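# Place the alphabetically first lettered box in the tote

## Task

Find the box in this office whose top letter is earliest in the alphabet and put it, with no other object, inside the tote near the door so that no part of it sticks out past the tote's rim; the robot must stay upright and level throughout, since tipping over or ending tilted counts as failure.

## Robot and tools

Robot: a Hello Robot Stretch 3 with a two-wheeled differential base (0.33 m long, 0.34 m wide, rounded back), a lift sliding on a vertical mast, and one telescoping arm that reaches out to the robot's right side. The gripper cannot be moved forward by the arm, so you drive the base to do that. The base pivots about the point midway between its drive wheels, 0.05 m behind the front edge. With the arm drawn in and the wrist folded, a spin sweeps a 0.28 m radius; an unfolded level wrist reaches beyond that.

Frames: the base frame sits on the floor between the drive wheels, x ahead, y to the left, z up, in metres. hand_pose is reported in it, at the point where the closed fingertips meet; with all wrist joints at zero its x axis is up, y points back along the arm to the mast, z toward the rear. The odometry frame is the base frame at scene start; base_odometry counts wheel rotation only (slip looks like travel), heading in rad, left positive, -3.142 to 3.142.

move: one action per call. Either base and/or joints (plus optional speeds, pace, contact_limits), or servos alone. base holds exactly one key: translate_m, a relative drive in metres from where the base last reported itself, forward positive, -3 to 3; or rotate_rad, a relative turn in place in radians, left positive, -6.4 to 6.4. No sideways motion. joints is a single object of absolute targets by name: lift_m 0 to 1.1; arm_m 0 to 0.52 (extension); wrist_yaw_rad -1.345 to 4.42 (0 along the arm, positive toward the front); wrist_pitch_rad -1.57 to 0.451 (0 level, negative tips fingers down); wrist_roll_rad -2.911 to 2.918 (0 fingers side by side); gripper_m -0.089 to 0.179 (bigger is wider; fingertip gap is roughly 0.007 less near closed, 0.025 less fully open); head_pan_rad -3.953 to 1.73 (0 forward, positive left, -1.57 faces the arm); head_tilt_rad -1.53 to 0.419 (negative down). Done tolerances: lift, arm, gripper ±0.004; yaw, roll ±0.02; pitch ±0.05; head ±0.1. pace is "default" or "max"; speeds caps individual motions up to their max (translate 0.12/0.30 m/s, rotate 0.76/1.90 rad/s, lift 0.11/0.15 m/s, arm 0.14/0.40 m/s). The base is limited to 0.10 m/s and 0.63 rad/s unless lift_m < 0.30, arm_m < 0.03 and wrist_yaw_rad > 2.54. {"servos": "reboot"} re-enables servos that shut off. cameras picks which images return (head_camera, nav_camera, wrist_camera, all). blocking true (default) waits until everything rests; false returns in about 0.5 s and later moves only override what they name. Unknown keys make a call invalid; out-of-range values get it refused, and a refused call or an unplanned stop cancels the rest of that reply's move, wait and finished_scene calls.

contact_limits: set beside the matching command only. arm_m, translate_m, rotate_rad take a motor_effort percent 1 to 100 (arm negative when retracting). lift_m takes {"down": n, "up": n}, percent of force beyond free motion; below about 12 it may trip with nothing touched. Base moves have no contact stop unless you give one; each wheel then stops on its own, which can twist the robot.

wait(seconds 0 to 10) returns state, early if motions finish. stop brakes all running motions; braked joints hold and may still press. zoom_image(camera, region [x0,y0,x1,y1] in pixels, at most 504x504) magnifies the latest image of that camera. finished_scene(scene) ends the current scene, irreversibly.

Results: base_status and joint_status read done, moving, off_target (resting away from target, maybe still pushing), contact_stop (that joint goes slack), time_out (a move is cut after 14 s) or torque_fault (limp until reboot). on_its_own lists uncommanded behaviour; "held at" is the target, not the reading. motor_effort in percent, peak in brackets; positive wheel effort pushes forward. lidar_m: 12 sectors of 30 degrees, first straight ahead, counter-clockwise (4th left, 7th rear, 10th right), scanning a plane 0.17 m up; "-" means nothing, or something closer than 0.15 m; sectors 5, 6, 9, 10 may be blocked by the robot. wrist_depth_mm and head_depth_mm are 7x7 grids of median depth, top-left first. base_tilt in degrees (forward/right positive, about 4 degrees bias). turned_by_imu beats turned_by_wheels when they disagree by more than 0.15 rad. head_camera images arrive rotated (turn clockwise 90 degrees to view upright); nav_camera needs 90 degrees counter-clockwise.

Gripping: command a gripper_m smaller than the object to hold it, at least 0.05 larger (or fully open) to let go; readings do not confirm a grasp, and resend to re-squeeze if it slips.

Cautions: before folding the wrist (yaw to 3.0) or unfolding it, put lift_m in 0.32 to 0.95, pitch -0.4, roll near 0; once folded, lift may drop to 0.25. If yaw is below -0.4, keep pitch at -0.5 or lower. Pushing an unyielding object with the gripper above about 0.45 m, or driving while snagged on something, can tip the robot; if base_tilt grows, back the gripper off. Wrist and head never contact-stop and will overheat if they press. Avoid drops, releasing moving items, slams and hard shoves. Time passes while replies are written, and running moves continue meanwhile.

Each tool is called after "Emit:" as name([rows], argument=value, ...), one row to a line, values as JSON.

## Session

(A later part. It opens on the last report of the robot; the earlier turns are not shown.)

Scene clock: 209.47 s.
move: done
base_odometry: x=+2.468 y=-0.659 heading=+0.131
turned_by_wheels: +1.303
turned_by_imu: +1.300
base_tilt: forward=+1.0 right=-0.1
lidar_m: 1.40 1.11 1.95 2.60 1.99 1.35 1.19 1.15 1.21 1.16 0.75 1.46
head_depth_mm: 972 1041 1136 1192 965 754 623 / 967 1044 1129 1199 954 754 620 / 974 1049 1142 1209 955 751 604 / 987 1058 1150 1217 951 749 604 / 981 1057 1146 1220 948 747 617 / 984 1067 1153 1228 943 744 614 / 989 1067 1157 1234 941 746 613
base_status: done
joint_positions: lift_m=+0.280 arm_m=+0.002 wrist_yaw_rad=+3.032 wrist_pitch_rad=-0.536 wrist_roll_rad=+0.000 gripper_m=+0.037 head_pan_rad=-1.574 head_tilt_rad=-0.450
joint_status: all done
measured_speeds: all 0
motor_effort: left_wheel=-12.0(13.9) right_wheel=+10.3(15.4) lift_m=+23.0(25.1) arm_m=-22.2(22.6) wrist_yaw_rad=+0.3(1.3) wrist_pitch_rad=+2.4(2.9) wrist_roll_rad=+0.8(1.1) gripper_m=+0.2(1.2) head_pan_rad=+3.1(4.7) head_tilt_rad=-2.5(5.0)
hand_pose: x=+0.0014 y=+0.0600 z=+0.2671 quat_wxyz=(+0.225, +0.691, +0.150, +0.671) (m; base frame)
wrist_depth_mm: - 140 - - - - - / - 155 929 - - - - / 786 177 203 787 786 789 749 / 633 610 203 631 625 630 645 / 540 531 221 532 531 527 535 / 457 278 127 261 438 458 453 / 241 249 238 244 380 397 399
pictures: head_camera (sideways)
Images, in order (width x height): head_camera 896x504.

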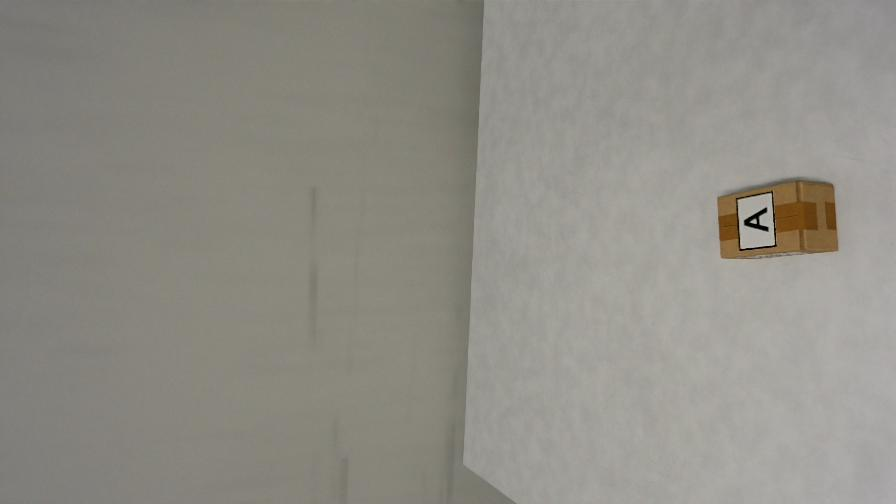

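Emit:
zoom_image(camera="head_camera", region=[700, 160, 860, 280])

Scaled by 3.150 from the camera's 896x504 image, which has a finer 1280x720 frame.

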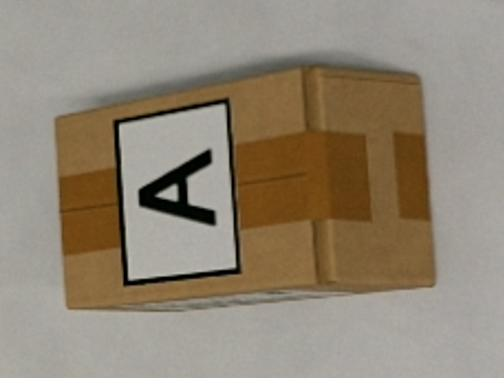

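Emit:
move(base={"rotate_rad": 0.085}, joints={"lift_m": 0.88, "wrist_pitch_rad": -0.4}, speeds={"lift_m": 0.15})

Emit:
move(base={"translate_m": -0.02}, joints={"wrist_yaw_rad": 0, "gripper_m": 0.179})

Emit:
move(joints={"wrist_pitch_rad": -0.2, "lift_m": 0.83}, cameras=["wrist_camera", "head_camera"])

Scene clock: 267.47 s.
move: done
base_odometry: x=+2.468 y=-0.659 heading=+0.216
turned_by_wheels: +0.084
turned_by_imu: +0.085
base_tilt: forward=+1.0 right=-0.3
lidar_m: 1.40 1.12 2.03 2.60 2.10 1.35 1.18 1.15 1.18 1.16 0.75 1.43
head_depth_mm: 949 1020 1103 1187 957 752 640 / 963 1043 1117 1193 953 755 623 / 977 1045 1137 1208 957 749 595 / 986 1062 1144 1220 950 747 620 / 994 1069 1166 1231 945 749 618 / 1013 1091 1176 1239 942 747 615 / 1024 1107 1204 1322 936 744 616
base_status: done
joint_positions: lift_m=+0.880 arm_m=+0.002 wrist_yaw_rad=+3.032 wrist_pitch_rad=-0.420 wrist_roll_rad=+0.000 gripper_m=+0.037 head_pan_rad=-1.570 head_tilt_rad=-0.450
joint_status: all done
measured_speeds: all 0
motor_effort: left_wheel=-11.2(14.6) right_wheel=+9.5(13.5) lift_m=+31.7(34.0) arm_m=-19.8(21.2) wrist_yaw_rad=+0.7(1.5) wrist_pitch_rad=+3.4(7.1) wrist_roll_rad=+0.9(1.1) gripper_m=+0.8(1.6) head_pan_rad=+2.9(4.6) head_tilt_rad=-0.9(2.3)
hand_pose: x=+0.0032 y=+0.0760 z=+0.8921 quat_wxyz=(+0.185, +0.698, +0.110, +0.683) (m; base frame)
wrist_depth_mm: - 137 - - - - - / - 145 - - - - - / - 159 - - - - - / - - 204 - - - - / - - 199 - - - - / - - 128 - - - - / - - 253 - - - -
pictures: none

Scene clock: 270.00 s.
move: done
base_odometry: x=+2.449 y=-0.663 heading=+0.215
turned_by_wheels: +0.000
turned_by_imu: +0.000
base_tilt: forward=+1.1 right=-0.1
lidar_m: 1.42 1.13 2.04 2.60 2.11 1.33 1.16 1.14 1.18 1.16 0.76 1.45
head_depth_mm: 951 1019 1107 1185 962 755 596 / 967 1034 1114 1188 958 751 620 / 975 1043 1133 1208 952 750 281 / 984 1058 1154 1228 954 747 606 / 1000 1078 1171 1233 945 747 588 / 1012 1089 1179 1245 941 742 616 / 1017 1100 1200 1305 942 743 613
base_status: done
joint_positions: lift_m=+0.880 arm_m=+0.002 wrist_yaw_rad=+0.003 wrist_pitch_rad=-0.420 wrist_roll_rad=+0.000 gripper_m=+0.179 head_pan_rad=-1.570 head_tilt_rad=-0.450
joint_status: all done
measured_speeds: all 0
motor_effort: left_wheel=-10.4(13.8) right_wheel=+2.1(7.7) lift_m=+30.6(32.1) arm_m=-19.9(20.3) wrist_yaw_rad=-2.3(4.5) wrist_pitch_rad=+3.1(3.9) wrist_roll_rad=+0.7(1.1) gripper_m=+0.0(95.4) head_pan_rad=+3.4(4.7) head_tilt_rad=+0.1(1.5)
hand_pose: x=-0.0208 y=-0.3708 z=+0.8921 quat_wxyz=(+0.692, +0.149, -0.691, -0.147) (m; base frame)
wrist_depth_mm: - - - - - - - / - - - - - - - / - - - - - - - / - - - - - - - / - - - - - - - / - 121 - 305 - - 114 / - - - 301 - - 106
pictures: none

Scene clock: 271.30 s.
move: done
base_odometry: x=+2.449 y=-0.663 heading=+0.215
turned_by_wheels: +0.000
turned_by_imu: +0.000
base_tilt: forward=+1.0 right=-0.1
lidar_m: 1.42 1.13 2.04 2.60 2.11 1.33 1.16 1.13 1.19 1.16 0.76 1.46
head_depth_mm: 953 1024 1104 1178 956 753 593 / 962 1025 1122 1192 957 755 619 / 971 1046 1134 1208 951 750 309 / 988 1062 1140 1226 950 749 604 / 1000 1074 1168 1235 947 746 590 / 1011 1089 1179 1253 944 746 616 / 1020 1109 1206 1317 939 740 615
base_status: not commanded
joint_positions: lift_m=+0.830 arm_m=+0.002 wrist_yaw_rad=+0.003 wrist_pitch_rad=-0.223 wrist_roll_rad=+0.000 gripper_m=+0.179 head_pan_rad=-1.570 head_tilt_rad=-0.450
joint_status: all done
measured_speeds: all 0
motor_effort: left_wheel=-10.3(10.7) right_wheel=+2.2(2.4) lift_m=+21.1(27.4) arm_m=-19.5(19.7) wrist_yaw_rad=-2.3(2.4) wrist_pitch_rad=+4.2(7.0) wrist_roll_rad=+0.8(0.9) gripper_m=+0.6(1.0) head_pan_rad=+2.8(4.3) head_tilt_rad=+0.1(1.7)
hand_pose: x=-0.0208 y=-0.3913 z=+0.8886 quat_wxyz=(+0.703, +0.080, -0.702, -0.078) (m; base frame)
wrist_depth_mm: - - - - - - - / - - - - - - - / - - - - - - - / - - - - - - - / - - - - - - - / - 121 - 314 - - 114 / - - - 269 - - 107
pictures: head_camera (sideways), wrist_camera
Images, in order (width x height): head_camera 896x504, wrist_camera 644x364.

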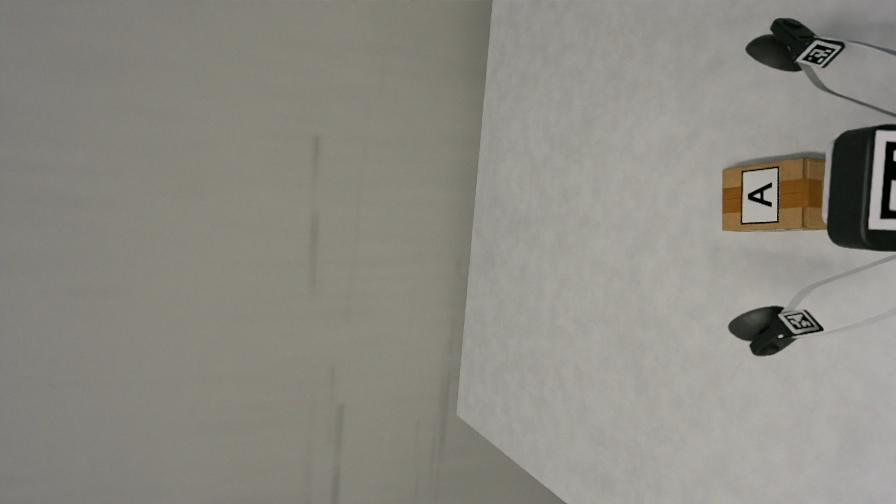

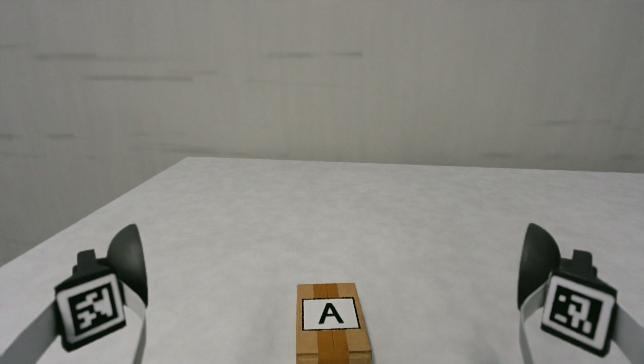

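Emit:
move(joints={"arm_m": 0.07, "lift_m": 0.76}, contact_limits={"arm_m": 40, "lift_m": {"down": 16}}, cameras=["wrist_camera"])

Scene clock: 302.97 s.
move: done
base_odometry: x=+2.449 y=-0.663 heading=+0.215
turned_by_wheels: +0.000
turned_by_imu: +0.001
base_tilt: forward=+0.8 right=+0.0
lidar_m: 1.42 1.13 2.04 2.60 2.11 1.33 1.16 1.14 1.19 1.16 0.76 1.45
head_depth_mm: 951 1024 1101 1186 959 756 623 / 956 1038 1116 1177 960 750 592 / 970 1044 1133 1197 959 750 383 / 986 1063 1152 1222 948 752 590 / 996 1070 1172 1233 947 747 602 / 1013 1089 1180 1255 941 744 616 / 1024 1102 1192 1314 942 742 614
base_status: not commanded
joint_positions: lift_m=+0.760 arm_m=+0.070 wrist_yaw_rad=+0.003 wrist_pitch_rad=-0.222 wrist_roll_rad=+0.000 gripper_m=+0.179 head_pan_rad=-1.570 head_tilt_rad=-0.450
joint_status: all done
measured_speeds: all 0
motor_effort: left_wheel=-10.3(10.6) right_wheel=+1.8(2.6) lift_m=+19.3(27.9) arm_m=+22.0(25.1) wrist_yaw_rad=-1.6(2.5) wrist_pitch_rad=+3.9(4.1) wrist_roll_rad=+0.8(1.1) gripper_m=+0.3(1.3) head_pan_rad=+2.3(4.2) head_tilt_rad=+1.7(2.1)
contact_limits: arm_m 40 (drawing in: default 39, maximum 55; extending or still: default 49, maximum 70); lift_m down 16 (down: maximum 72; up: maximum 65)
hand_pose: x=-0.0208 y=-0.4596 z=+0.8187 quat_wxyz=(+0.703, +0.080, -0.702, -0.078) (m; base frame)
wrist_depth_mm: - - - - - - - / - - - - - - - / - - - - - - - / - - - - - - - / - - - - - - - / - 121 - 223 - - 114 / - - - 182 - - 107
pictures: wrist_camera
Images, in order (width x height): wrist_camera 644x364.

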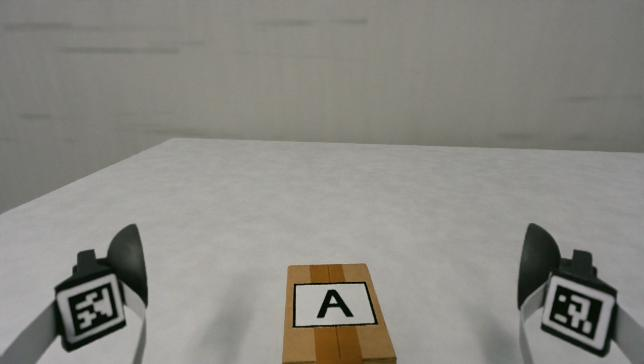

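Emit:
move(joints={"arm_m": 0.104, "lift_m": 0.676}, contact_limits={"arm_m": 40, "lift_m": {"down": 16}}, cameras=["wrist_camera"])

Scene clock: 314.97 s.
move: done
base_odometry: x=+2.449 y=-0.663 heading=+0.215
turned_by_wheels: +0.000
turned_by_imu: +0.001
base_tilt: forward=+1.0 right=-0.3
lidar_m: 1.42 1.13 2.04 2.60 2.11 1.33 1.16 1.14 1.19 1.16 0.75 1.45
head_depth_mm: 950 1016 1099 1188 963 756 623 / 961 1030 1118 1191 960 751 604 / 976 1040 1129 1209 953 751 594 / 987 1060 1148 1231 950 745 602 / 998 1075 1164 1233 948 749 609 / 1008 1082 1184 1244 943 744 617 / 1021 1105 1200 1316 940 741 616
base_status: not commanded
joint_positions: lift_m=+0.676 arm_m=+0.104 wrist_yaw_rad=+0.003 wrist_pitch_rad=-0.222 wrist_roll_rad=+0.000 gripper_m=+0.179 head_pan_rad=-1.570 head_tilt_rad=-0.450
joint_status: all done
measured_speeds: all 0
motor_effort: left_wheel=-10.4(10.5) right_wheel=+2.2(2.4) lift_m=+19.4(21.5) arm_m=+20.5(25.4) wrist_yaw_rad=-1.5(2.2) wrist_pitch_rad=+3.9(4.2) wrist_roll_rad=+0.8(1.0) gripper_m=-0.1(1.2) head_pan_rad=+2.5(4.3) head_tilt_rad=+1.8(3.3)
contact_limits: arm_m 40 (drawing in: default 39, maximum 55; extending or still: default 49, maximum 70); lift_m down 16 (down: maximum 72; up: maximum 65)
hand_pose: x=-0.0208 y=-0.4936 z=+0.7348 quat_wxyz=(+0.703, +0.079, -0.702, -0.078) (m; base frame)
wrist_depth_mm: - - - - - - - / - - - - - - - / - - - - - - - / - - - 160 - - - / - - - 123 123 - - / - 121 - 109 112 - 114 / - - - 117 120 - 106
pictures: wrist_camera
Images, in order (width x height): wrist_camera 644x364.

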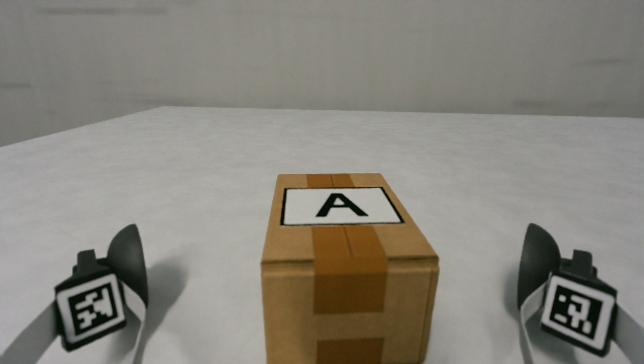

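Emit:
move(joints={"gripper_m": 0.025})

Emit:
move(joints={"lift_m": 0.80}, cameras=["wrist_camera"])

Scene clock: 319.87 s.
move: done
base_odometry: x=+2.449 y=-0.663 heading=+0.215
turned_by_wheels: +0.000
turned_by_imu: +0.001
base_tilt: forward=+1.1 right=-0.2
lidar_m: 1.42 1.13 2.05 2.59 2.11 1.33 1.16 1.14 1.19 1.16 0.76 1.46
head_depth_mm: 957 1022 1106 1182 958 753 622 / 962 1038 1126 1197 960 752 624 / 973 1050 1132 1208 952 754 595 / 978 1062 1149 1217 951 751 603 / 996 1075 1175 1229 946 747 616 / 1008 1089 1182 1251 947 743 618 / 1024 1102 1197 1312 944 745 617
base_status: not commanded
joint_positions: lift_m=+0.676 arm_m=+0.104 wrist_yaw_rad=+0.003 wrist_pitch_rad=-0.218 wrist_roll_rad=+0.000 gripper_m=+0.027 head_pan_rad=-1.570 head_tilt_rad=-0.450
joint_status: all done
measured_speeds: all 0
motor_effort: left_wheel=-10.4(10.7) right_wheel=+2.2(2.5) lift_m=+19.2(19.7) arm_m=+1.7(10.0) wrist_yaw_rad=-1.7(2.2) wrist_pitch_rad=+2.9(4.0) wrist_roll_rad=+0.7(1.1) gripper_m=-29.0(100.0) head_pan_rad=+2.8(4.6) head_tilt_rad=+3.0(3.8)
contact_limits: arm_m 40 (drawing in: default 39, maximum 55; extending or still: default 49, maximum 70); lift_m down 16 (down: maximum 72; up: maximum 65)
hand_pose: x=-0.0208 y=-0.4939 z=+0.7358 quat_wxyz=(+0.703, +0.078, -0.702, -0.076) (m; base frame)
wrist_depth_mm: - - - - - - - / - - - - - - - / - - - - - - - / - - - 162 - - - / - - 147 124 132 - - / - - 126 113 115 119 - / - - 121 120 120 116 -
pictures: none

Scene clock: 321.83 s.
move: done
base_odometry: x=+2.449 y=-0.663 heading=+0.216
turned_by_wheels: +0.000
turned_by_imu: +0.000
base_tilt: forward=+0.9 right=-0.3
lidar_m: 1.42 1.13 2.04 2.60 2.11 1.33 1.16 1.14 1.18 1.16 0.76 1.45
head_depth_mm: 950 1023 1105 1183 960 756 313 / 963 1033 1118 1196 956 751 296 / 971 1050 1127 1204 957 415 320 / 980 1063 1149 1220 951 686 577 / 997 1076 1165 1239 949 746 617 / 1015 1088 1185 1251 943 747 616 / 1021 1107 1200 1312 946 744 614
base_status: not commanded
joint_positions: lift_m=+0.800 arm_m=+0.104 wrist_yaw_rad=+0.001 wrist_pitch_rad=-0.227 wrist_roll_rad=+0.000 gripper_m=+0.029 head_pan_rad=-1.570 head_tilt_rad=-0.450
joint_status: all done
measured_speeds: all 0
motor_effort: left_wheel=-7.2(10.5) right_wheel=+0.9(2.3) lift_m=+32.6(33.6) arm_m=-5.3(5.4) wrist_yaw_rad=-0.7(2.6) wrist_pitch_rad=+4.8(5.1) wrist_roll_rad=+0.7(1.2) gripper_m=-8.4(28.8) head_pan_rad=+2.6(3.6) head_tilt_rad=+2.0(3.9)
contact_limits: arm_m 40 (drawing in: default 39, maximum 55; extending or still: default 49, maximum 70)
hand_pose: x=-0.0211 y=-0.4932 z=+0.8576 quat_wxyz=(+0.703, +0.081, -0.702, -0.080) (m; base frame)
wrist_depth_mm: - - - - - - - / - - - - - - - / - - - - - - - / - - - 182 - - - / - - - 127 136 - - / - - 123 128 131 - - / - 97 - 132 - - -
pictures: wrist_camera
Images, in order (width x height): wrist_camera 644x364.

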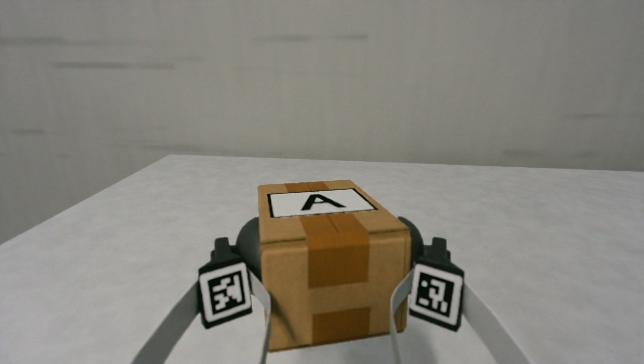

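Emit:
move(base={"rotate_rad": 1.882}, joints={"arm_m": 0.005, "lift_m": 0.92, "wrist_pitch_rad": -1.54, "head_pan_rad": 0, "head_tilt_rad": -0.4}, cameras=["wrist_camera"])

Emit:
move(base={"translate_m": 1.2}, joints={"lift_m": 0.6}, contact_limits={"translate_m": 40}, cameras=["wrist_camera", "nav_camera"])

Scene clock: 376.23 s.
move: done
base_odometry: x=+2.449 y=-0.663 heading=+2.097
turned_by_wheels: +1.881
turned_by_imu: +1.876
base_tilt: forward=+0.9 right=+0.0
lidar_m: 1.98 1.33 1.60 1.16 1.14 1.16 0.76 1.43 1.42 1.13 1.75 2.60
head_depth_mm: 2183 2310 2474 2608 2287 1775 1451 / 2297 2404 2574 2725 2297 1767 1438 / 2344 2500 2700 2908 2296 1761 1445 / 2473 2604 2817 2988 2282 1766 1433 / 2566 2741 3017 3109 2268 1760 1440 / 2601 2725 1972 2126 2166 1742 1433 / 1691 1836 1979 2018 2112 1739 1439
base_status: done
joint_positions: lift_m=+0.920 arm_m=+0.005 wrist_yaw_rad=+0.001 wrist_pitch_rad=-1.536 wrist_roll_rad=-0.001 gripper_m=+0.029 head_pan_rad=+0.003 head_tilt_rad=-0.400
joint_status: all done
measured_speeds: all 0
motor_effort: left_wheel=-10.9(15.1) right_wheel=+9.2(15.1) lift_m=+32.1(34.7) arm_m=-21.7(24.9) wrist_yaw_rad=-0.8(1.2) wrist_pitch_rad=-1.0(7.5) wrist_roll_rad=+1.1(1.3) gripper_m=-8.6(9.9) head_pan_rad=-3.0(4.6) head_tilt_rad=+2.6(6.3)
hand_pose: x=-0.0217 y=-0.1348 z=+0.8018 quat_wxyz=(+0.509, +0.492, -0.508, -0.491) (m; base frame)
wrist_depth_mm: 906 906 905 900 895 888 885 / 922 919 922 916 916 896 903 / 935 923 905 164 904 935 903 / 942 954 954 142 912 940 913 / - 971 148 125 152 932 939 / - - 129 147 126 952 947 / - - - - - - -
pictures: wrist_camera
Images, in order (width x height): wrist_camera 644x364.

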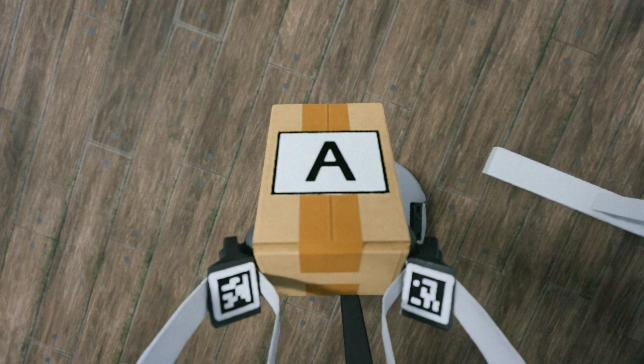

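Scene clock: 389.37 s.
move: done
base_odometry: x=+1.846 y=+0.374 heading=+2.097
turned_by_wheels: +0.000
turned_by_imu: +0.000
base_tilt: forward=+1.0 right=-0.1
lidar_m: 1.49 0.88 1.16 0.81 1.46 1.86 1.95 2.02 1.49 1.54 1.63 1.48
head_depth_mm: 1223 1310 1385 1479 1591 1688 1438 / 1277 1362 1441 1555 1672 1718 1435 / 1324 1413 1507 1625 1744 1747 1439 / 1389 1474 1574 1700 1848 1773 1443 / 1440 1536 1654 1784 1985 1759 1435 / 1494 1623 1747 1883 2063 1753 1438 / 1569 1690 1843 2008 2126 1770 1434
base_status: done
joint_positions: lift_m=+0.600 arm_m=+0.005 wrist_yaw_rad=+0.001 wrist_pitch_rad=-1.536 wrist_roll_rad=-0.001 gripper_m=+0.029 head_pan_rad=+0.000 head_tilt_rad=-0.400
joint_status: all done
measured_speeds: all 0
motor_effort: left_wheel=-0.2(13.3) right_wheel=+10.7(14.9) lift_m=+32.3(32.9) arm_m=-17.1(22.2) wrist_yaw_rad=-0.5(1.3) wrist_pitch_rad=-1.3(1.4) wrist_roll_rad=+0.9(1.3) gripper_m=-8.7(10.4) head_pan_rad=-2.9(5.2) head_tilt_rad=+2.8(4.5)
contact_limits: translate_m 40 (maximum 100)
hand_pose: x=-0.0217 y=-0.1348 z=+0.4818 quat_wxyz=(+0.509, +0.492, -0.508, -0.491) (m; base frame)
wrist_depth_mm: 616 614 608 598 591 605 602 / 619 613 607 615 605 610 604 / 638 627 626 164 608 618 602 / 644 632 636 141 145 622 625 / 657 640 644 125 128 626 637 / 667 657 129 147 125 637 640 / 671 664 675 662 - 639 641
pictures: nav_camera (sideways), wrist_camera
Images, in order (width x height): nav_camera 672x504, wrist_camera 644x364.

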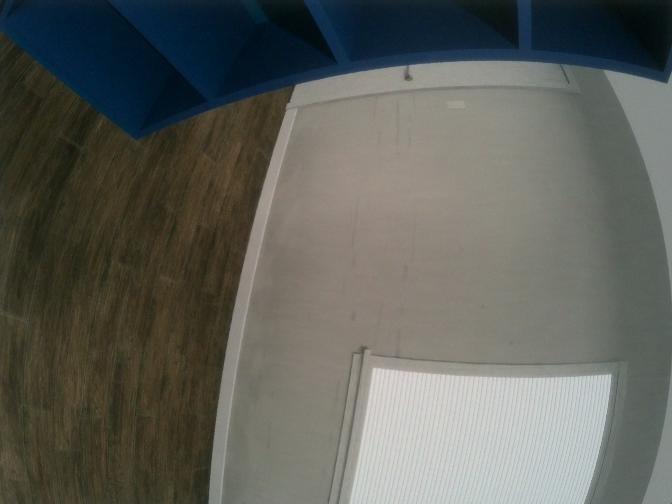

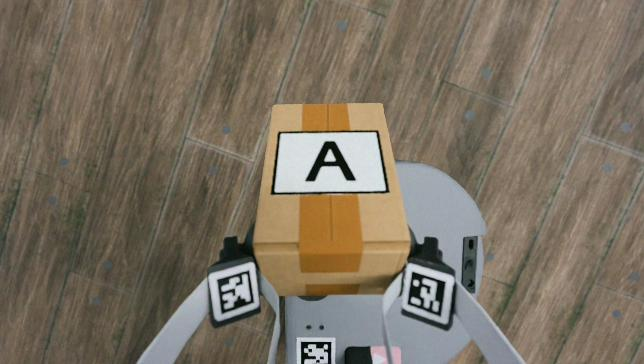

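Emit:
move(base={"translate_m": 0.997}, contact_limits={"translate_m": 40})

Emit:
move(base={"rotate_rad": 1.176}, cameras=["head_camera", "nav_camera"])

Scene clock: 415.43 s.
move: done
base_odometry: x=+1.345 y=+1.236 heading=+2.097
turned_by_wheels: +0.000
turned_by_imu: +0.000
base_tilt: forward=+0.9 right=-0.2
lidar_m: 0.56 0.68 1.33 0.71 0.65 1.34 2.94 2.26 1.73 0.96 0.61 0.55
head_depth_mm: 432 457 486 519 558 600 653 / 447 475 505 542 585 635 693 / 464 495 529 568 614 671 735 / 484 515 553 597 648 711 786 / 504 539 580 632 686 752 838 / 525 563 610 662 728 808 901 / 551 595 643 704 776 861 970
base_status: done
joint_positions: lift_m=+0.600 arm_m=+0.005 wrist_yaw_rad=+0.001 wrist_pitch_rad=-1.536 wrist_roll_rad=-0.001 gripper_m=+0.029 head_pan_rad=+0.000 head_tilt_rad=-0.400
joint_status: not commanded
measured_speeds: all 0
motor_effort: left_wheel=+0.9(13.0) right_wheel=+10.1(14.3) lift_m=+31.5(32.4) arm_m=-11.4(15.9) wrist_yaw_rad=-0.3(1.1) wrist_pitch_rad=-1.1(1.5) wrist_roll_rad=+1.1(1.2) gripper_m=-9.0(10.1) head_pan_rad=-3.2(4.4) head_tilt_rad=+2.0(4.0)
contact_limits: translate_m 40 (maximum 100)
hand_pose: x=-0.0217 y=-0.1348 z=+0.4818 quat_wxyz=(+0.509, +0.492, -0.508, -0.491) (m; base frame)
wrist_depth_mm: - 621 608 603 600 598 606 / 612 627 613 618 604 607 605 / 630 637 633 163 623 612 602 / 635 646 631 142 145 615 622 / 654 654 647 126 128 635 614 / 661 661 129 147 126 647 644 / 675 662 666 653 - 655 656
pictures: none

Scene clock: 418.40 s.
move: done
base_odometry: x=+1.345 y=+1.236 heading=-3.011
turned_by_wheels: +1.175
turned_by_imu: +1.171
base_tilt: forward=+0.9 right=-0.1
lidar_m: 1.73 0.61 0.57 1.34 3.28 2.27 1.72 0.83 0.59 0.56 0.57 0.75
head_depth_mm: 1781 1772 1744 1703 1696 1633 1443 / 2209 2350 2489 2630 2191 1777 1441 / 2239 2367 2545 2772 2300 1761 1439 / 2219 2366 2567 2772 2262 1746 1445 / 2238 2395 2572 2773 2255 1756 1420 / 2247 2381 2589 2715 2268 1751 1431 / 2216 2385 2569 2732 2270 1758 1429
base_status: done
joint_positions: lift_m=+0.600 arm_m=+0.005 wrist_yaw_rad=+0.001 wrist_pitch_rad=-1.536 wrist_roll_rad=-0.001 gripper_m=+0.029 head_pan_rad=+0.000 head_tilt_rad=-0.400
joint_status: not commanded
measured_speeds: all 0
motor_effort: left_wheel=-10.3(14.1) right_wheel=+12.1(15.9) lift_m=+31.2(31.6) arm_m=-17.9(17.9) wrist_yaw_rad=-0.4(1.2) wrist_pitch_rad=-1.1(1.5) wrist_roll_rad=+1.1(1.1) gripper_m=-8.3(10.1) head_pan_rad=-3.2(4.4) head_tilt_rad=+1.8(3.1)
hand_pose: x=-0.0217 y=-0.1348 z=+0.4818 quat_wxyz=(+0.509, +0.492, -0.508, -0.491) (m; base frame)
wrist_depth_mm: 612 604 607 609 597 598 599 / 620 617 628 615 619 610 609 / 629 615 636 163 615 618 614 / 647 638 635 141 146 613 624 / 664 644 640 126 127 630 629 / 669 641 129 147 126 649 647 / 673 654 659 658 - 642 646
pictures: head_camera (sideways), nav_camera (sideways)
Images, in order (width x height): head_camera 896x504, nav_camera 672x504.

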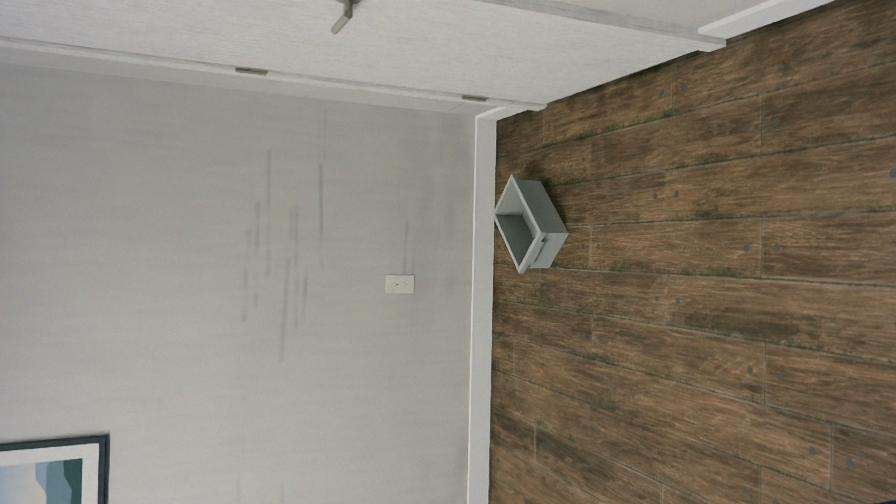

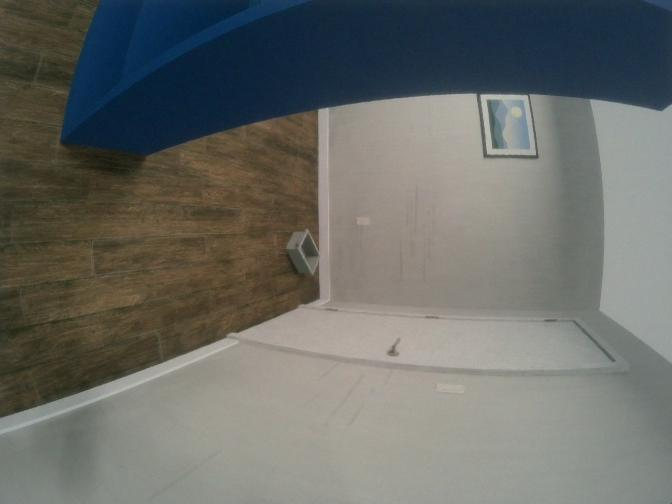

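Emit:
zoom_image(camera="head_camera", region=[470, 150, 610, 290])

Scaled by 3.600 from the camera's 896x504 image, which has a finer 1280x720 frame.

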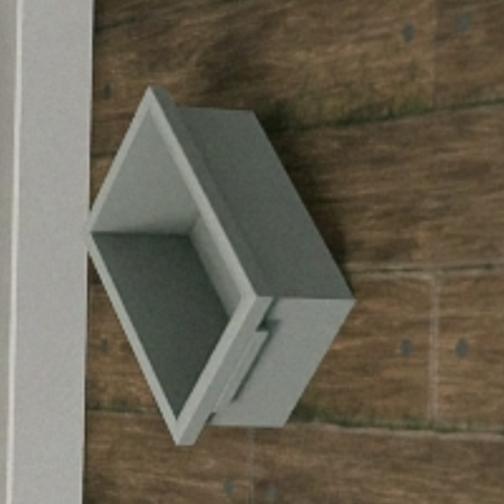

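Emit:
move(base={"translate_m": 1.28}, joints={"head_tilt_rad": -0.7, "lift_m": 0.55}, contact_limits={"translate_m": 40}, cameras=["head_camera", "wrist_camera"])

Scene clock: 467.77 s.
move: done
base_odometry: x=+0.076 y=+1.070 heading=-3.011
turned_by_wheels: +0.000
turned_by_imu: +0.001
base_tilt: forward=+1.0 right=-0.1
lidar_m: 1.31 1.34 1.76 2.10 0.64 0.64 2.44 0.73 0.51 0.46 0.46 0.63
head_depth_mm: 1128 1256 1393 1543 1510 1352 1206 / 1130 1259 1442 1651 1651 1381 1204 / 1124 1262 1429 1657 1550 1373 1214 / 1127 1269 1439 1679 1566 1352 1198 / 1131 1258 1440 1675 1633 1376 1205 / 1127 1268 1439 1660 1634 1372 1206 / 1135 1263 1442 1675 1623 1377 1202
base_status: done
joint_positions: lift_m=+0.550 arm_m=+0.005 wrist_yaw_rad=+0.001 wrist_pitch_rad=-1.536 wrist_roll_rad=-0.001 gripper_m=+0.029 head_pan_rad=+0.000 head_tilt_rad=-0.700
joint_status: all done
measured_speeds: all 0
motor_effort: left_wheel=+7.3(12.4) right_wheel=+3.4(17.7) lift_m=+31.8(32.9) arm_m=-16.0(22.5) wrist_yaw_rad=-0.5(1.3) wrist_pitch_rad=-0.7(1.5) wrist_roll_rad=+0.9(1.2) gripper_m=-8.3(10.4) head_pan_rad=-2.9(4.4) head_tilt_rad=-3.3(5.2)
contact_limits: translate_m 40 (maximum 100)
hand_pose: x=-0.0217 y=-0.1348 z=+0.4318 quat_wxyz=(+0.509, +0.492, -0.508, -0.491) (m; base frame)
wrist_depth_mm: 565 569 564 563 557 545 549 / 578 573 566 569 562 555 561 / 591 581 573 164 564 569 558 / 588 590 594 141 145 580 579 / 590 602 586 125 128 584 584 / 618 620 129 147 126 593 594 / 626 615 609 - - 598 617
pictures: head_camera (sideways), wrist_camera
Images, in order (width x height): head_camera 896x504, wrist_camera 644x364.

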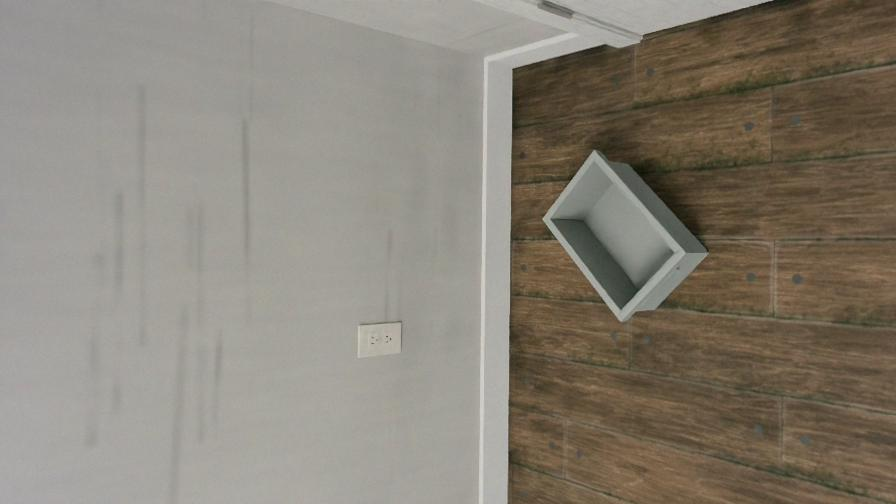

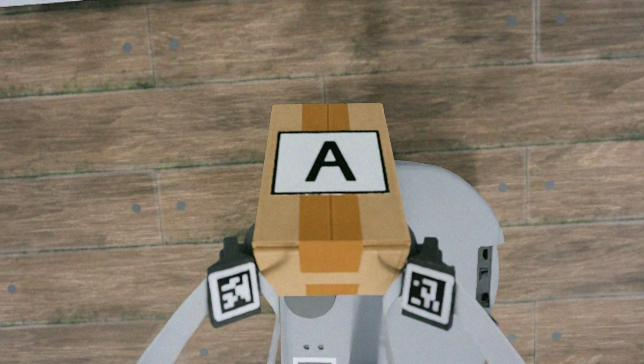

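Emit:
move(base={"translate_m": 0.311}, contact_limits={"translate_m": 40})

Emit:
move(base={"rotate_rad": 1.571}, joints={"head_pan_rad": -1.57, "head_tilt_rad": -0.8, "lift_m": 0.52})

Emit:
move(base={"translate_m": 0.013}, joints={"arm_m": 0.44}, speeds={"arm_m": 0.25}, contact_limits={"arm_m": 50}, cameras=["wrist_camera", "head_camera"])

Scene clock: 509.90 s.
move: done
base_odometry: x=-0.232 y=+1.030 heading=-3.011
turned_by_wheels: +0.000
turned_by_imu: +0.001
base_tilt: forward=+1.1 right=-0.3
lidar_m: 1.00 1.03 1.35 2.66 1.10 0.88 2.35 0.70 0.47 0.45 0.46 0.60
head_depth_mm: 849 952 1080 1244 1408 1351 1207 / 851 952 1084 1245 1487 1392 1203 / 850 949 1078 1257 1476 1359 1182 / 849 956 1080 1255 1494 1331 1182 / 850 962 1086 1254 1500 1367 1185 / 854 955 1089 1261 1513 1378 1207 / 855 956 1089 1265 1501 1376 1203
base_status: done
joint_positions: lift_m=+0.550 arm_m=+0.005 wrist_yaw_rad=+0.001 wrist_pitch_rad=-1.536 wrist_roll_rad=-0.001 gripper_m=+0.029 head_pan_rad=+0.000 head_tilt_rad=-0.700
joint_status: not commanded
measured_speeds: all 0
motor_effort: left_wheel=+8.4(12.0) right_wheel=+4.0(15.6) lift_m=+31.3(31.9) arm_m=-12.4(14.8) wrist_yaw_rad=-0.2(1.3) wrist_pitch_rad=-0.7(1.4) wrist_roll_rad=+0.8(1.3) gripper_m=-9.6(10.3) head_pan_rad=-2.7(4.1) head_tilt_rad=-3.2(5.2)
contact_limits: translate_m 40 (maximum 100)
hand_pose: x=-0.0217 y=-0.1348 z=+0.4318 quat_wxyz=(+0.509, +0.492, -0.508, -0.491) (m; base frame)
wrist_depth_mm: 553 559 560 559 561 551 546 / 569 567 577 560 563 561 549 / 587 585 585 164 570 569 571 / 587 588 582 142 145 576 574 / 604 602 592 125 128 591 590 / 612 606 129 147 126 591 590 / 623 617 619 - - 604 602
pictures: none

Scene clock: 513.50 s.
move: done
base_odometry: x=-0.232 y=+1.030 heading=-1.441
turned_by_wheels: +1.570
turned_by_imu: +1.566
base_tilt: forward=+0.9 right=-0.1
lidar_m: 2.66 1.12 0.88 2.51 0.72 0.47 0.45 0.46 0.59 1.00 1.03 1.33
head_depth_mm: 883 1007 1171 1362 1446 1293 1168 / 883 1005 1174 1394 1502 1318 1164 / 884 1003 1166 1394 1514 1284 1160 / 882 1007 1168 1401 1503 1318 1168 / 880 1006 1169 1394 1499 1274 1158 / 885 1002 1166 1394 1494 1311 1158 / 881 1008 1167 1390 1516 1307 1161
base_status: done
joint_positions: lift_m=+0.520 arm_m=+0.005 wrist_yaw_rad=+0.001 wrist_pitch_rad=-1.536 wrist_roll_rad=-0.001 gripper_m=+0.029 head_pan_rad=-1.574 head_tilt_rad=-0.801
joint_status: all done
measured_speeds: all 0
motor_effort: left_wheel=-11.0(14.2) right_wheel=+11.8(15.3) lift_m=+20.4(28.9) arm_m=-22.1(22.4) wrist_yaw_rad=-0.8(1.1) wrist_pitch_rad=-1.0(1.5) wrist_roll_rad=+1.0(1.3) gripper_m=-9.1(10.0) head_pan_rad=+3.2(5.1) head_tilt_rad=-2.5(6.7)
hand_pose: x=-0.0217 y=-0.1348 z=+0.4018 quat_wxyz=(+0.509, +0.492, -0.508, -0.491) (m; base frame)
wrist_depth_mm: 533 535 547 534 525 524 482 / 555 541 538 540 539 536 490 / 551 541 547 163 538 537 501 / 553 550 551 142 145 545 507 / 573 571 567 126 128 552 519 / 583 581 129 147 126 562 520 / 587 583 581 - - 581 501
pictures: none

Scene clock: 517.30 s.
move: done
base_odometry: x=-0.230 y=+1.017 heading=-1.441
turned_by_wheels: +0.000
turned_by_imu: +0.000
base_tilt: forward=+1.1 right=+0.0
lidar_m: 2.65 1.12 0.87 2.59 0.74 0.48 0.46 0.47 0.61 1.00 1.02 1.33
head_depth_mm: 879 1005 1165 1365 1450 1286 1153 / 880 1001 1169 1297 676 564 505 / 881 1000 1166 776 1274 1273 1171 / 883 1001 1170 1391 1473 1296 1161 / 881 1005 1163 1398 1511 1285 1163 / 884 1004 1164 1395 1515 1310 1161 / 878 1000 1168 1383 1502 1310 1162
base_status: done
joint_positions: lift_m=+0.520 arm_m=+0.440 wrist_yaw_rad=+0.001 wrist_pitch_rad=-1.537 wrist_roll_rad=-0.001 gripper_m=+0.029 head_pan_rad=-1.570 head_tilt_rad=-0.801
joint_status: all done
measured_speeds: all 0
motor_effort: left_wheel=+1.5(7.4) right_wheel=+9.2(14.3) lift_m=+21.5(21.5) arm_m=+22.1(25.5) wrist_yaw_rad=-0.7(1.2) wrist_pitch_rad=-0.9(1.0) wrist_roll_rad=+1.0(1.2) gripper_m=-9.8(10.4) head_pan_rad=+2.8(4.3) head_tilt_rad=-0.9(3.8)
contact_limits: arm_m 50 (drawing in: default 39, maximum 55; extending or still: default 49, maximum 70)
hand_pose: x=-0.0217 y=-0.5695 z=+0.4018 quat_wxyz=(+0.509, +0.492, -0.507, -0.491) (m; base frame)
wrist_depth_mm: 531 537 530 526 533 522 485 / 547 543 536 479 537 526 481 / 560 556 543 163 544 541 477 / 568 557 451 142 548 554 500 / 572 569 444 125 159 560 513 / 587 580 129 148 126 560 499 / 594 580 590 575 583 578 503
pictures: head_camera (sideways), wrist_camera
Images, in order (width x height): head_camera 896x504, wrist_camera 644x364.

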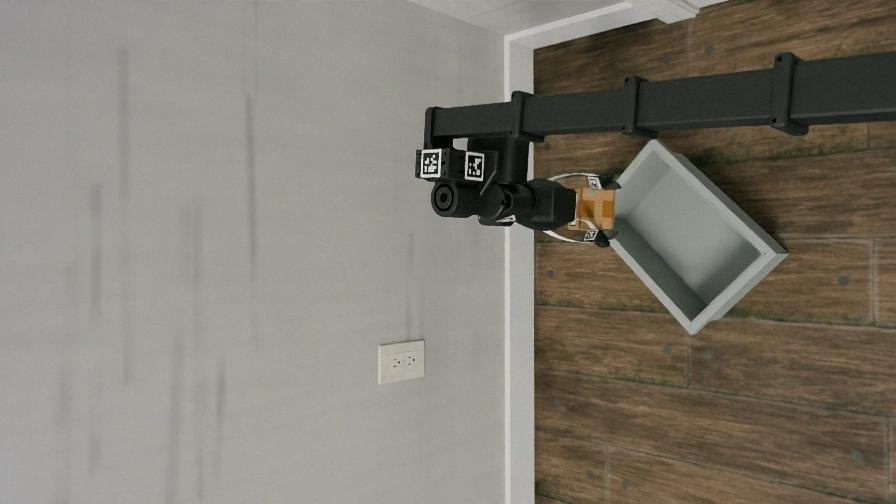

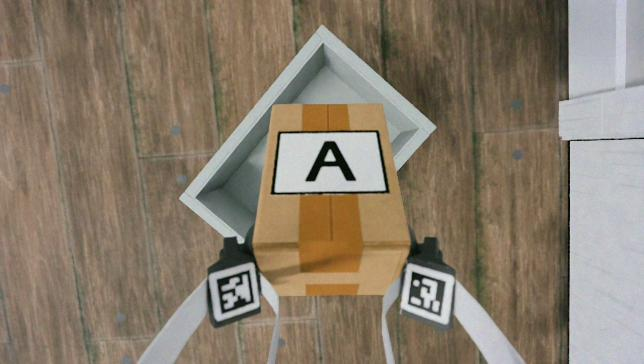

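Emit:
move(base={"translate_m": 0.025}, joints={"arm_m": 0.47, "lift_m": 0.36}, contact_limits={"arm_m": 50, "lift_m": {"down": 16}}, cameras=["wrist_camera"])

Scene clock: 527.73 s.
move: done
base_odometry: x=-0.227 y=+0.992 heading=-1.441
turned_by_wheels: +0.000
turned_by_imu: +0.001
base_tilt: forward=+1.0 right=+0.0
lidar_m: 2.63 1.13 0.86 2.72 0.78 0.51 0.49 0.50 0.64 1.00 1.02 1.33
head_depth_mm: 882 1000 1166 1392 1466 1309 1158 / 882 1003 1169 1393 1468 1240 659 / 880 998 1166 1347 914 1275 1157 / 881 997 1167 1398 1480 1281 1163 / 885 1001 1166 1399 1496 1288 1161 / 880 1002 1163 1399 1505 1308 1163 / 884 1009 1163 1382 1507 1312 1170
base_status: done
joint_positions: lift_m=+0.360 arm_m=+0.470 wrist_yaw_rad=+0.001 wrist_pitch_rad=-1.537 wrist_roll_rad=-0.001 gripper_m=+0.029 head_pan_rad=-1.570 head_tilt_rad=-0.801
joint_status: all done
measured_speeds: all 0
motor_effort: left_wheel=+4.9(8.3) right_wheel=+7.2(11.8) lift_m=+20.1(21.9) arm_m=+19.8(25.3) wrist_yaw_rad=-0.4(1.2) wrist_pitch_rad=-0.9(1.1) wrist_roll_rad=+0.9(1.2) gripper_m=-8.1(9.9) head_pan_rad=+2.1(4.5) head_tilt_rad=-0.5(1.5)
contact_limits: arm_m 50 (drawing in: default 39, maximum 55; extending or still: default 49, maximum 70); lift_m down 16 (down: maximum 72; up: maximum 65)
hand_pose: x=-0.0217 y=-0.5994 z=+0.2418 quat_wxyz=(+0.509, +0.492, -0.507, -0.491) (m; base frame)
wrist_depth_mm: 385 381 386 375 377 377 375 / 393 388 385 302 387 380 381 / 402 398 393 163 - 384 385 / 408 404 307 142 296 392 394 / 409 408 134 126 152 398 395 / 421 411 129 147 126 410 404 / 426 423 304 336 417 416 409
pictures: wrist_camera
Images, in order (width x height): wrist_camera 644x364.

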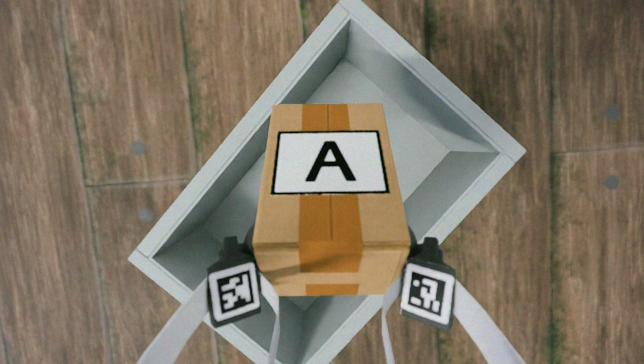

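Emit:
move(joints={"arm_m": 0.475, "lift_m": 0.22}, contact_limits={"arm_m": 50, "lift_m": {"down": 16}})

Emit:
move(joints={"lift_m": 0.15}, speeds={"lift_m": 0.02}, contact_limits={"lift_m": {"down": 14}}, cameras=["wrist_camera"])

Scene clock: 536.73 s.
move: done
base_odometry: x=-0.227 y=+0.992 heading=-1.441
turned_by_wheels: +0.000
turned_by_imu: +0.001
base_tilt: forward=+0.7 right=+0.0
lidar_m: 2.63 1.12 0.86 2.72 0.78 0.51 0.49 0.50 0.64 1.00 1.02 1.33
head_depth_mm: 883 998 1165 1386 1470 1313 1165 / 878 1004 1160 1391 1503 1287 1149 / 882 997 1162 1395 1027 1246 1139 / 884 1000 1166 1391 1507 1280 1171 / 884 1002 1160 1384 1510 1281 1162 / 878 1000 1159 1391 1503 1307 1169 / 881 1001 1162 1392 1499 1314 1162
base_status: not commanded
joint_positions: lift_m=+0.220 arm_m=+0.475 wrist_yaw_rad=+0.001 wrist_pitch_rad=-1.537 wrist_roll_rad=-0.001 gripper_m=+0.029 head_pan_rad=-1.570 head_tilt_rad=-0.800
joint_status: all done
measured_speeds: all 0
motor_effort: left_wheel=+4.7(5.2) right_wheel=+7.0(7.6) lift_m=+20.5(22.9) arm_m=+21.2(24.4) wrist_yaw_rad=-0.7(1.1) wrist_pitch_rad=-0.8(0.9) wrist_roll_rad=+1.1(1.1) gripper_m=-9.3(9.8) head_pan_rad=+1.9(3.6) head_tilt_rad=-0.3(2.5)
contact_limits: arm_m 50 (drawing in: default 39, maximum 55; extending or still: default 49, maximum 70); lift_m down 16 (down: maximum 72; up: maximum 65)
hand_pose: x=-0.0217 y=-0.6044 z=+0.1018 quat_wxyz=(+0.509, +0.492, -0.507, -0.492) (m; base frame)
wrist_depth_mm: 251 251 137 188 - - 244 / 257 254 161 - - - 248 / 262 258 179 163 - - - / 264 159 226 141 141 223 173 / 148 195 129 125 131 202 150 / 164 - 129 139 126 169 148 / - - - - 194 148 271
pictures: none

Scene clock: 540.60 s.
move: done
base_odometry: x=-0.227 y=+0.992 heading=-1.441
turned_by_wheels: +0.000
turned_by_imu: +0.001
base_tilt: forward=+1.1 right=-0.2
lidar_m: 2.62 1.12 0.86 2.72 0.78 0.51 0.49 0.50 0.64 1.00 1.02 1.33
head_depth_mm: 877 1008 1163 1403 1472 1307 1167 / 884 1005 1169 1398 1519 1317 1146 / 882 1004 1167 1389 1510 1113 1128 / 881 999 1160 1391 1504 1275 1164 / 879 1001 1163 1402 1507 1284 1159 / 879 1000 1163 1386 1506 1309 1170 / 881 1001 1161 1387 1510 1314 1164
base_status: not commanded
joint_positions: lift_m=+0.150 arm_m=+0.475 wrist_yaw_rad=+0.001 wrist_pitch_rad=-1.541 wrist_roll_rad=-0.001 gripper_m=+0.029 head_pan_rad=-1.570 head_tilt_rad=-0.800
joint_status: all done
measured_speeds: all 0
motor_effort: left_wheel=+4.9(5.1) right_wheel=+7.0(7.6) lift_m=+19.8(22.3) arm_m=+17.1(21.4) wrist_yaw_rad=-0.9(1.0) wrist_pitch_rad=-0.2(1.0) wrist_roll_rad=+0.8(1.1) gripper_m=-8.9(10.1) head_pan_rad=+1.7(3.7) head_tilt_rad=+0.6(2.3)
contact_limits: arm_m 50 (drawing in: default 39, maximum 55; extending or still: default 49, maximum 70); lift_m down 14 (down: maximum 72; up: maximum 65)
hand_pose: x=-0.0217 y=-0.6035 z=+0.0319 quat_wxyz=(+0.508, +0.493, -0.507, -0.492) (m; base frame)
wrist_depth_mm: - 78 109 179 180 - - / - 93 137 135 181 182 - / - 116 168 130 185 185 - / - 138 190 125 127 187 164 / 131 192 148 121 152 190 147 / 161 196 125 197 122 167 127 / - - - 198 190 135 113
pictures: wrist_camera
Images, in order (width x height): wrist_camera 644x364.

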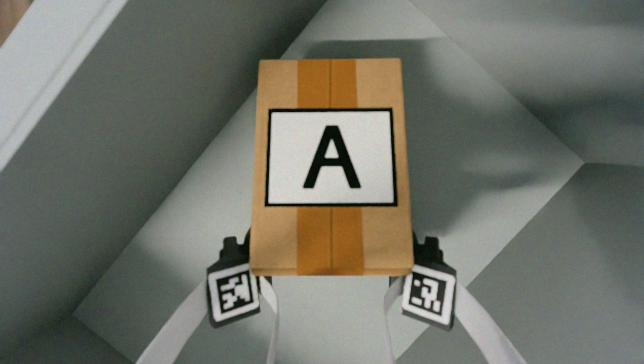

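Emit:
move(joints={"gripper_m": 0.13})

Emit:
move(joints={"lift_m": 0.42}, cameras=["wrist_camera"])

Scene clock: 546.30 s.
move: done
base_odometry: x=-0.227 y=+0.992 heading=-1.441
turned_by_wheels: +0.000
turned_by_imu: +0.001
base_tilt: forward=+0.9 right=-0.1
lidar_m: 2.61 1.12 0.86 2.71 0.78 0.50 0.49 0.49 0.64 1.00 1.02 1.33
head_depth_mm: 882 1006 1166 1383 1466 1305 1167 / 879 1002 1163 1388 1514 1307 1142 / 880 999 1163 1387 1500 1097 1122 / 875 1002 1169 1378 1483 1285 1160 / 880 1003 1167 1393 1505 1286 1159 / 882 1000 1165 1381 1498 1310 1160 / 878 1002 1159 1386 1503 1305 1167
base_status: not commanded
joint_positions: lift_m=+0.150 arm_m=+0.475 wrist_yaw_rad=+0.001 wrist_pitch_rad=-1.539 wrist_roll_rad=-0.001 gripper_m=+0.130 head_pan_rad=-1.570 head_tilt_rad=-0.800
joint_status: all done
measured_speeds: all 0
motor_effort: left_wheel=+4.7(5.1) right_wheel=+6.9(7.4) lift_m=+30.8(31.1) arm_m=+12.3(14.4) wrist_yaw_rad=-0.5(1.2) wrist_pitch_rad=-0.4(0.7) wrist_roll_rad=+1.1(1.2) gripper_m=+0.1(91.5) head_pan_rad=+1.7(3.0) head_tilt_rad=+0.8(1.8)
contact_limits: arm_m 50 (drawing in: default 39, maximum 55; extending or still: default 49, maximum 70); lift_m down 14 (down: maximum 72; up: maximum 65)
hand_pose: x=-0.0217 y=-0.6039 z=+0.0318 quat_wxyz=(+0.508, +0.493, -0.507, -0.492) (m; base frame)
wrist_depth_mm: - 78 109 179 179 - - / - 93 137 183 182 182 - / - 115 174 137 184 185 - / 104 138 190 139 188 186 164 / 131 164 192 141 190 172 147 / 165 125 195 195 195 123 127 / - 117 - 198 196 127 108
pictures: none

Scene clock: 549.60 s.
move: done
base_odometry: x=-0.227 y=+0.992 heading=-1.441
turned_by_wheels: +0.000
turned_by_imu: +0.000
base_tilt: forward=+0.9 right=-0.1
lidar_m: 2.63 1.12 0.86 2.72 0.78 0.50 0.49 0.50 0.64 1.00 1.02 1.33
head_depth_mm: 877 1005 1161 1390 1473 1303 1162 / 881 1008 1169 1345 1418 675 585 / 879 1002 1164 1282 976 1287 1164 / 882 999 1167 1401 1484 1289 1163 / 882 999 1163 1397 1509 1292 1164 / 880 1006 1155 1392 1500 1308 1159 / 883 1000 1163 1388 1512 1315 1164
base_status: not commanded
joint_positions: lift_m=+0.420 arm_m=+0.475 wrist_yaw_rad=+0.001 wrist_pitch_rad=-1.539 wrist_roll_rad=-0.001 gripper_m=+0.130 head_pan_rad=-1.570 head_tilt_rad=-0.800
joint_status: all done
measured_speeds: all 0
motor_effort: left_wheel=+4.9(5.1) right_wheel=+6.8(7.4) lift_m=+31.7(33.8) arm_m=+8.7(12.6) wrist_yaw_rad=-0.3(1.1) wrist_pitch_rad=-0.4(0.7) wrist_roll_rad=+0.9(1.3) gripper_m=+0.8(1.5) head_pan_rad=+0.6(3.7) head_tilt_rad=+0.2(1.8)
contact_limits: arm_m 50 (drawing in: default 39, maximum 55; extending or still: default 49, maximum 70)
hand_pose: x=-0.0217 y=-0.6039 z=+0.3018 quat_wxyz=(+0.508, +0.493, -0.507, -0.492) (m; base frame)
wrist_depth_mm: 445 445 437 438 437 437 428 / 448 440 440 396 441 438 437 / 458 452 456 399 - 443 445 / 467 461 447 405 374 450 449 / 478 465 - - 411 456 459 / 480 124 355 410 474 124 460 / - 477 487 477 475 470 473
pictures: wrist_camera
Images, in order (width x height): wrist_camera 644x364.

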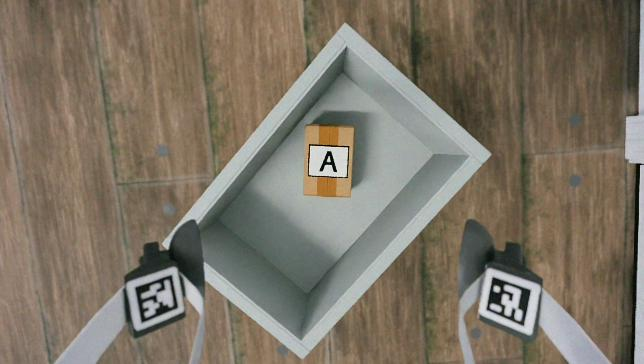

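Emit:
finished_scene(scene=3)

The scene is finished: the task was done.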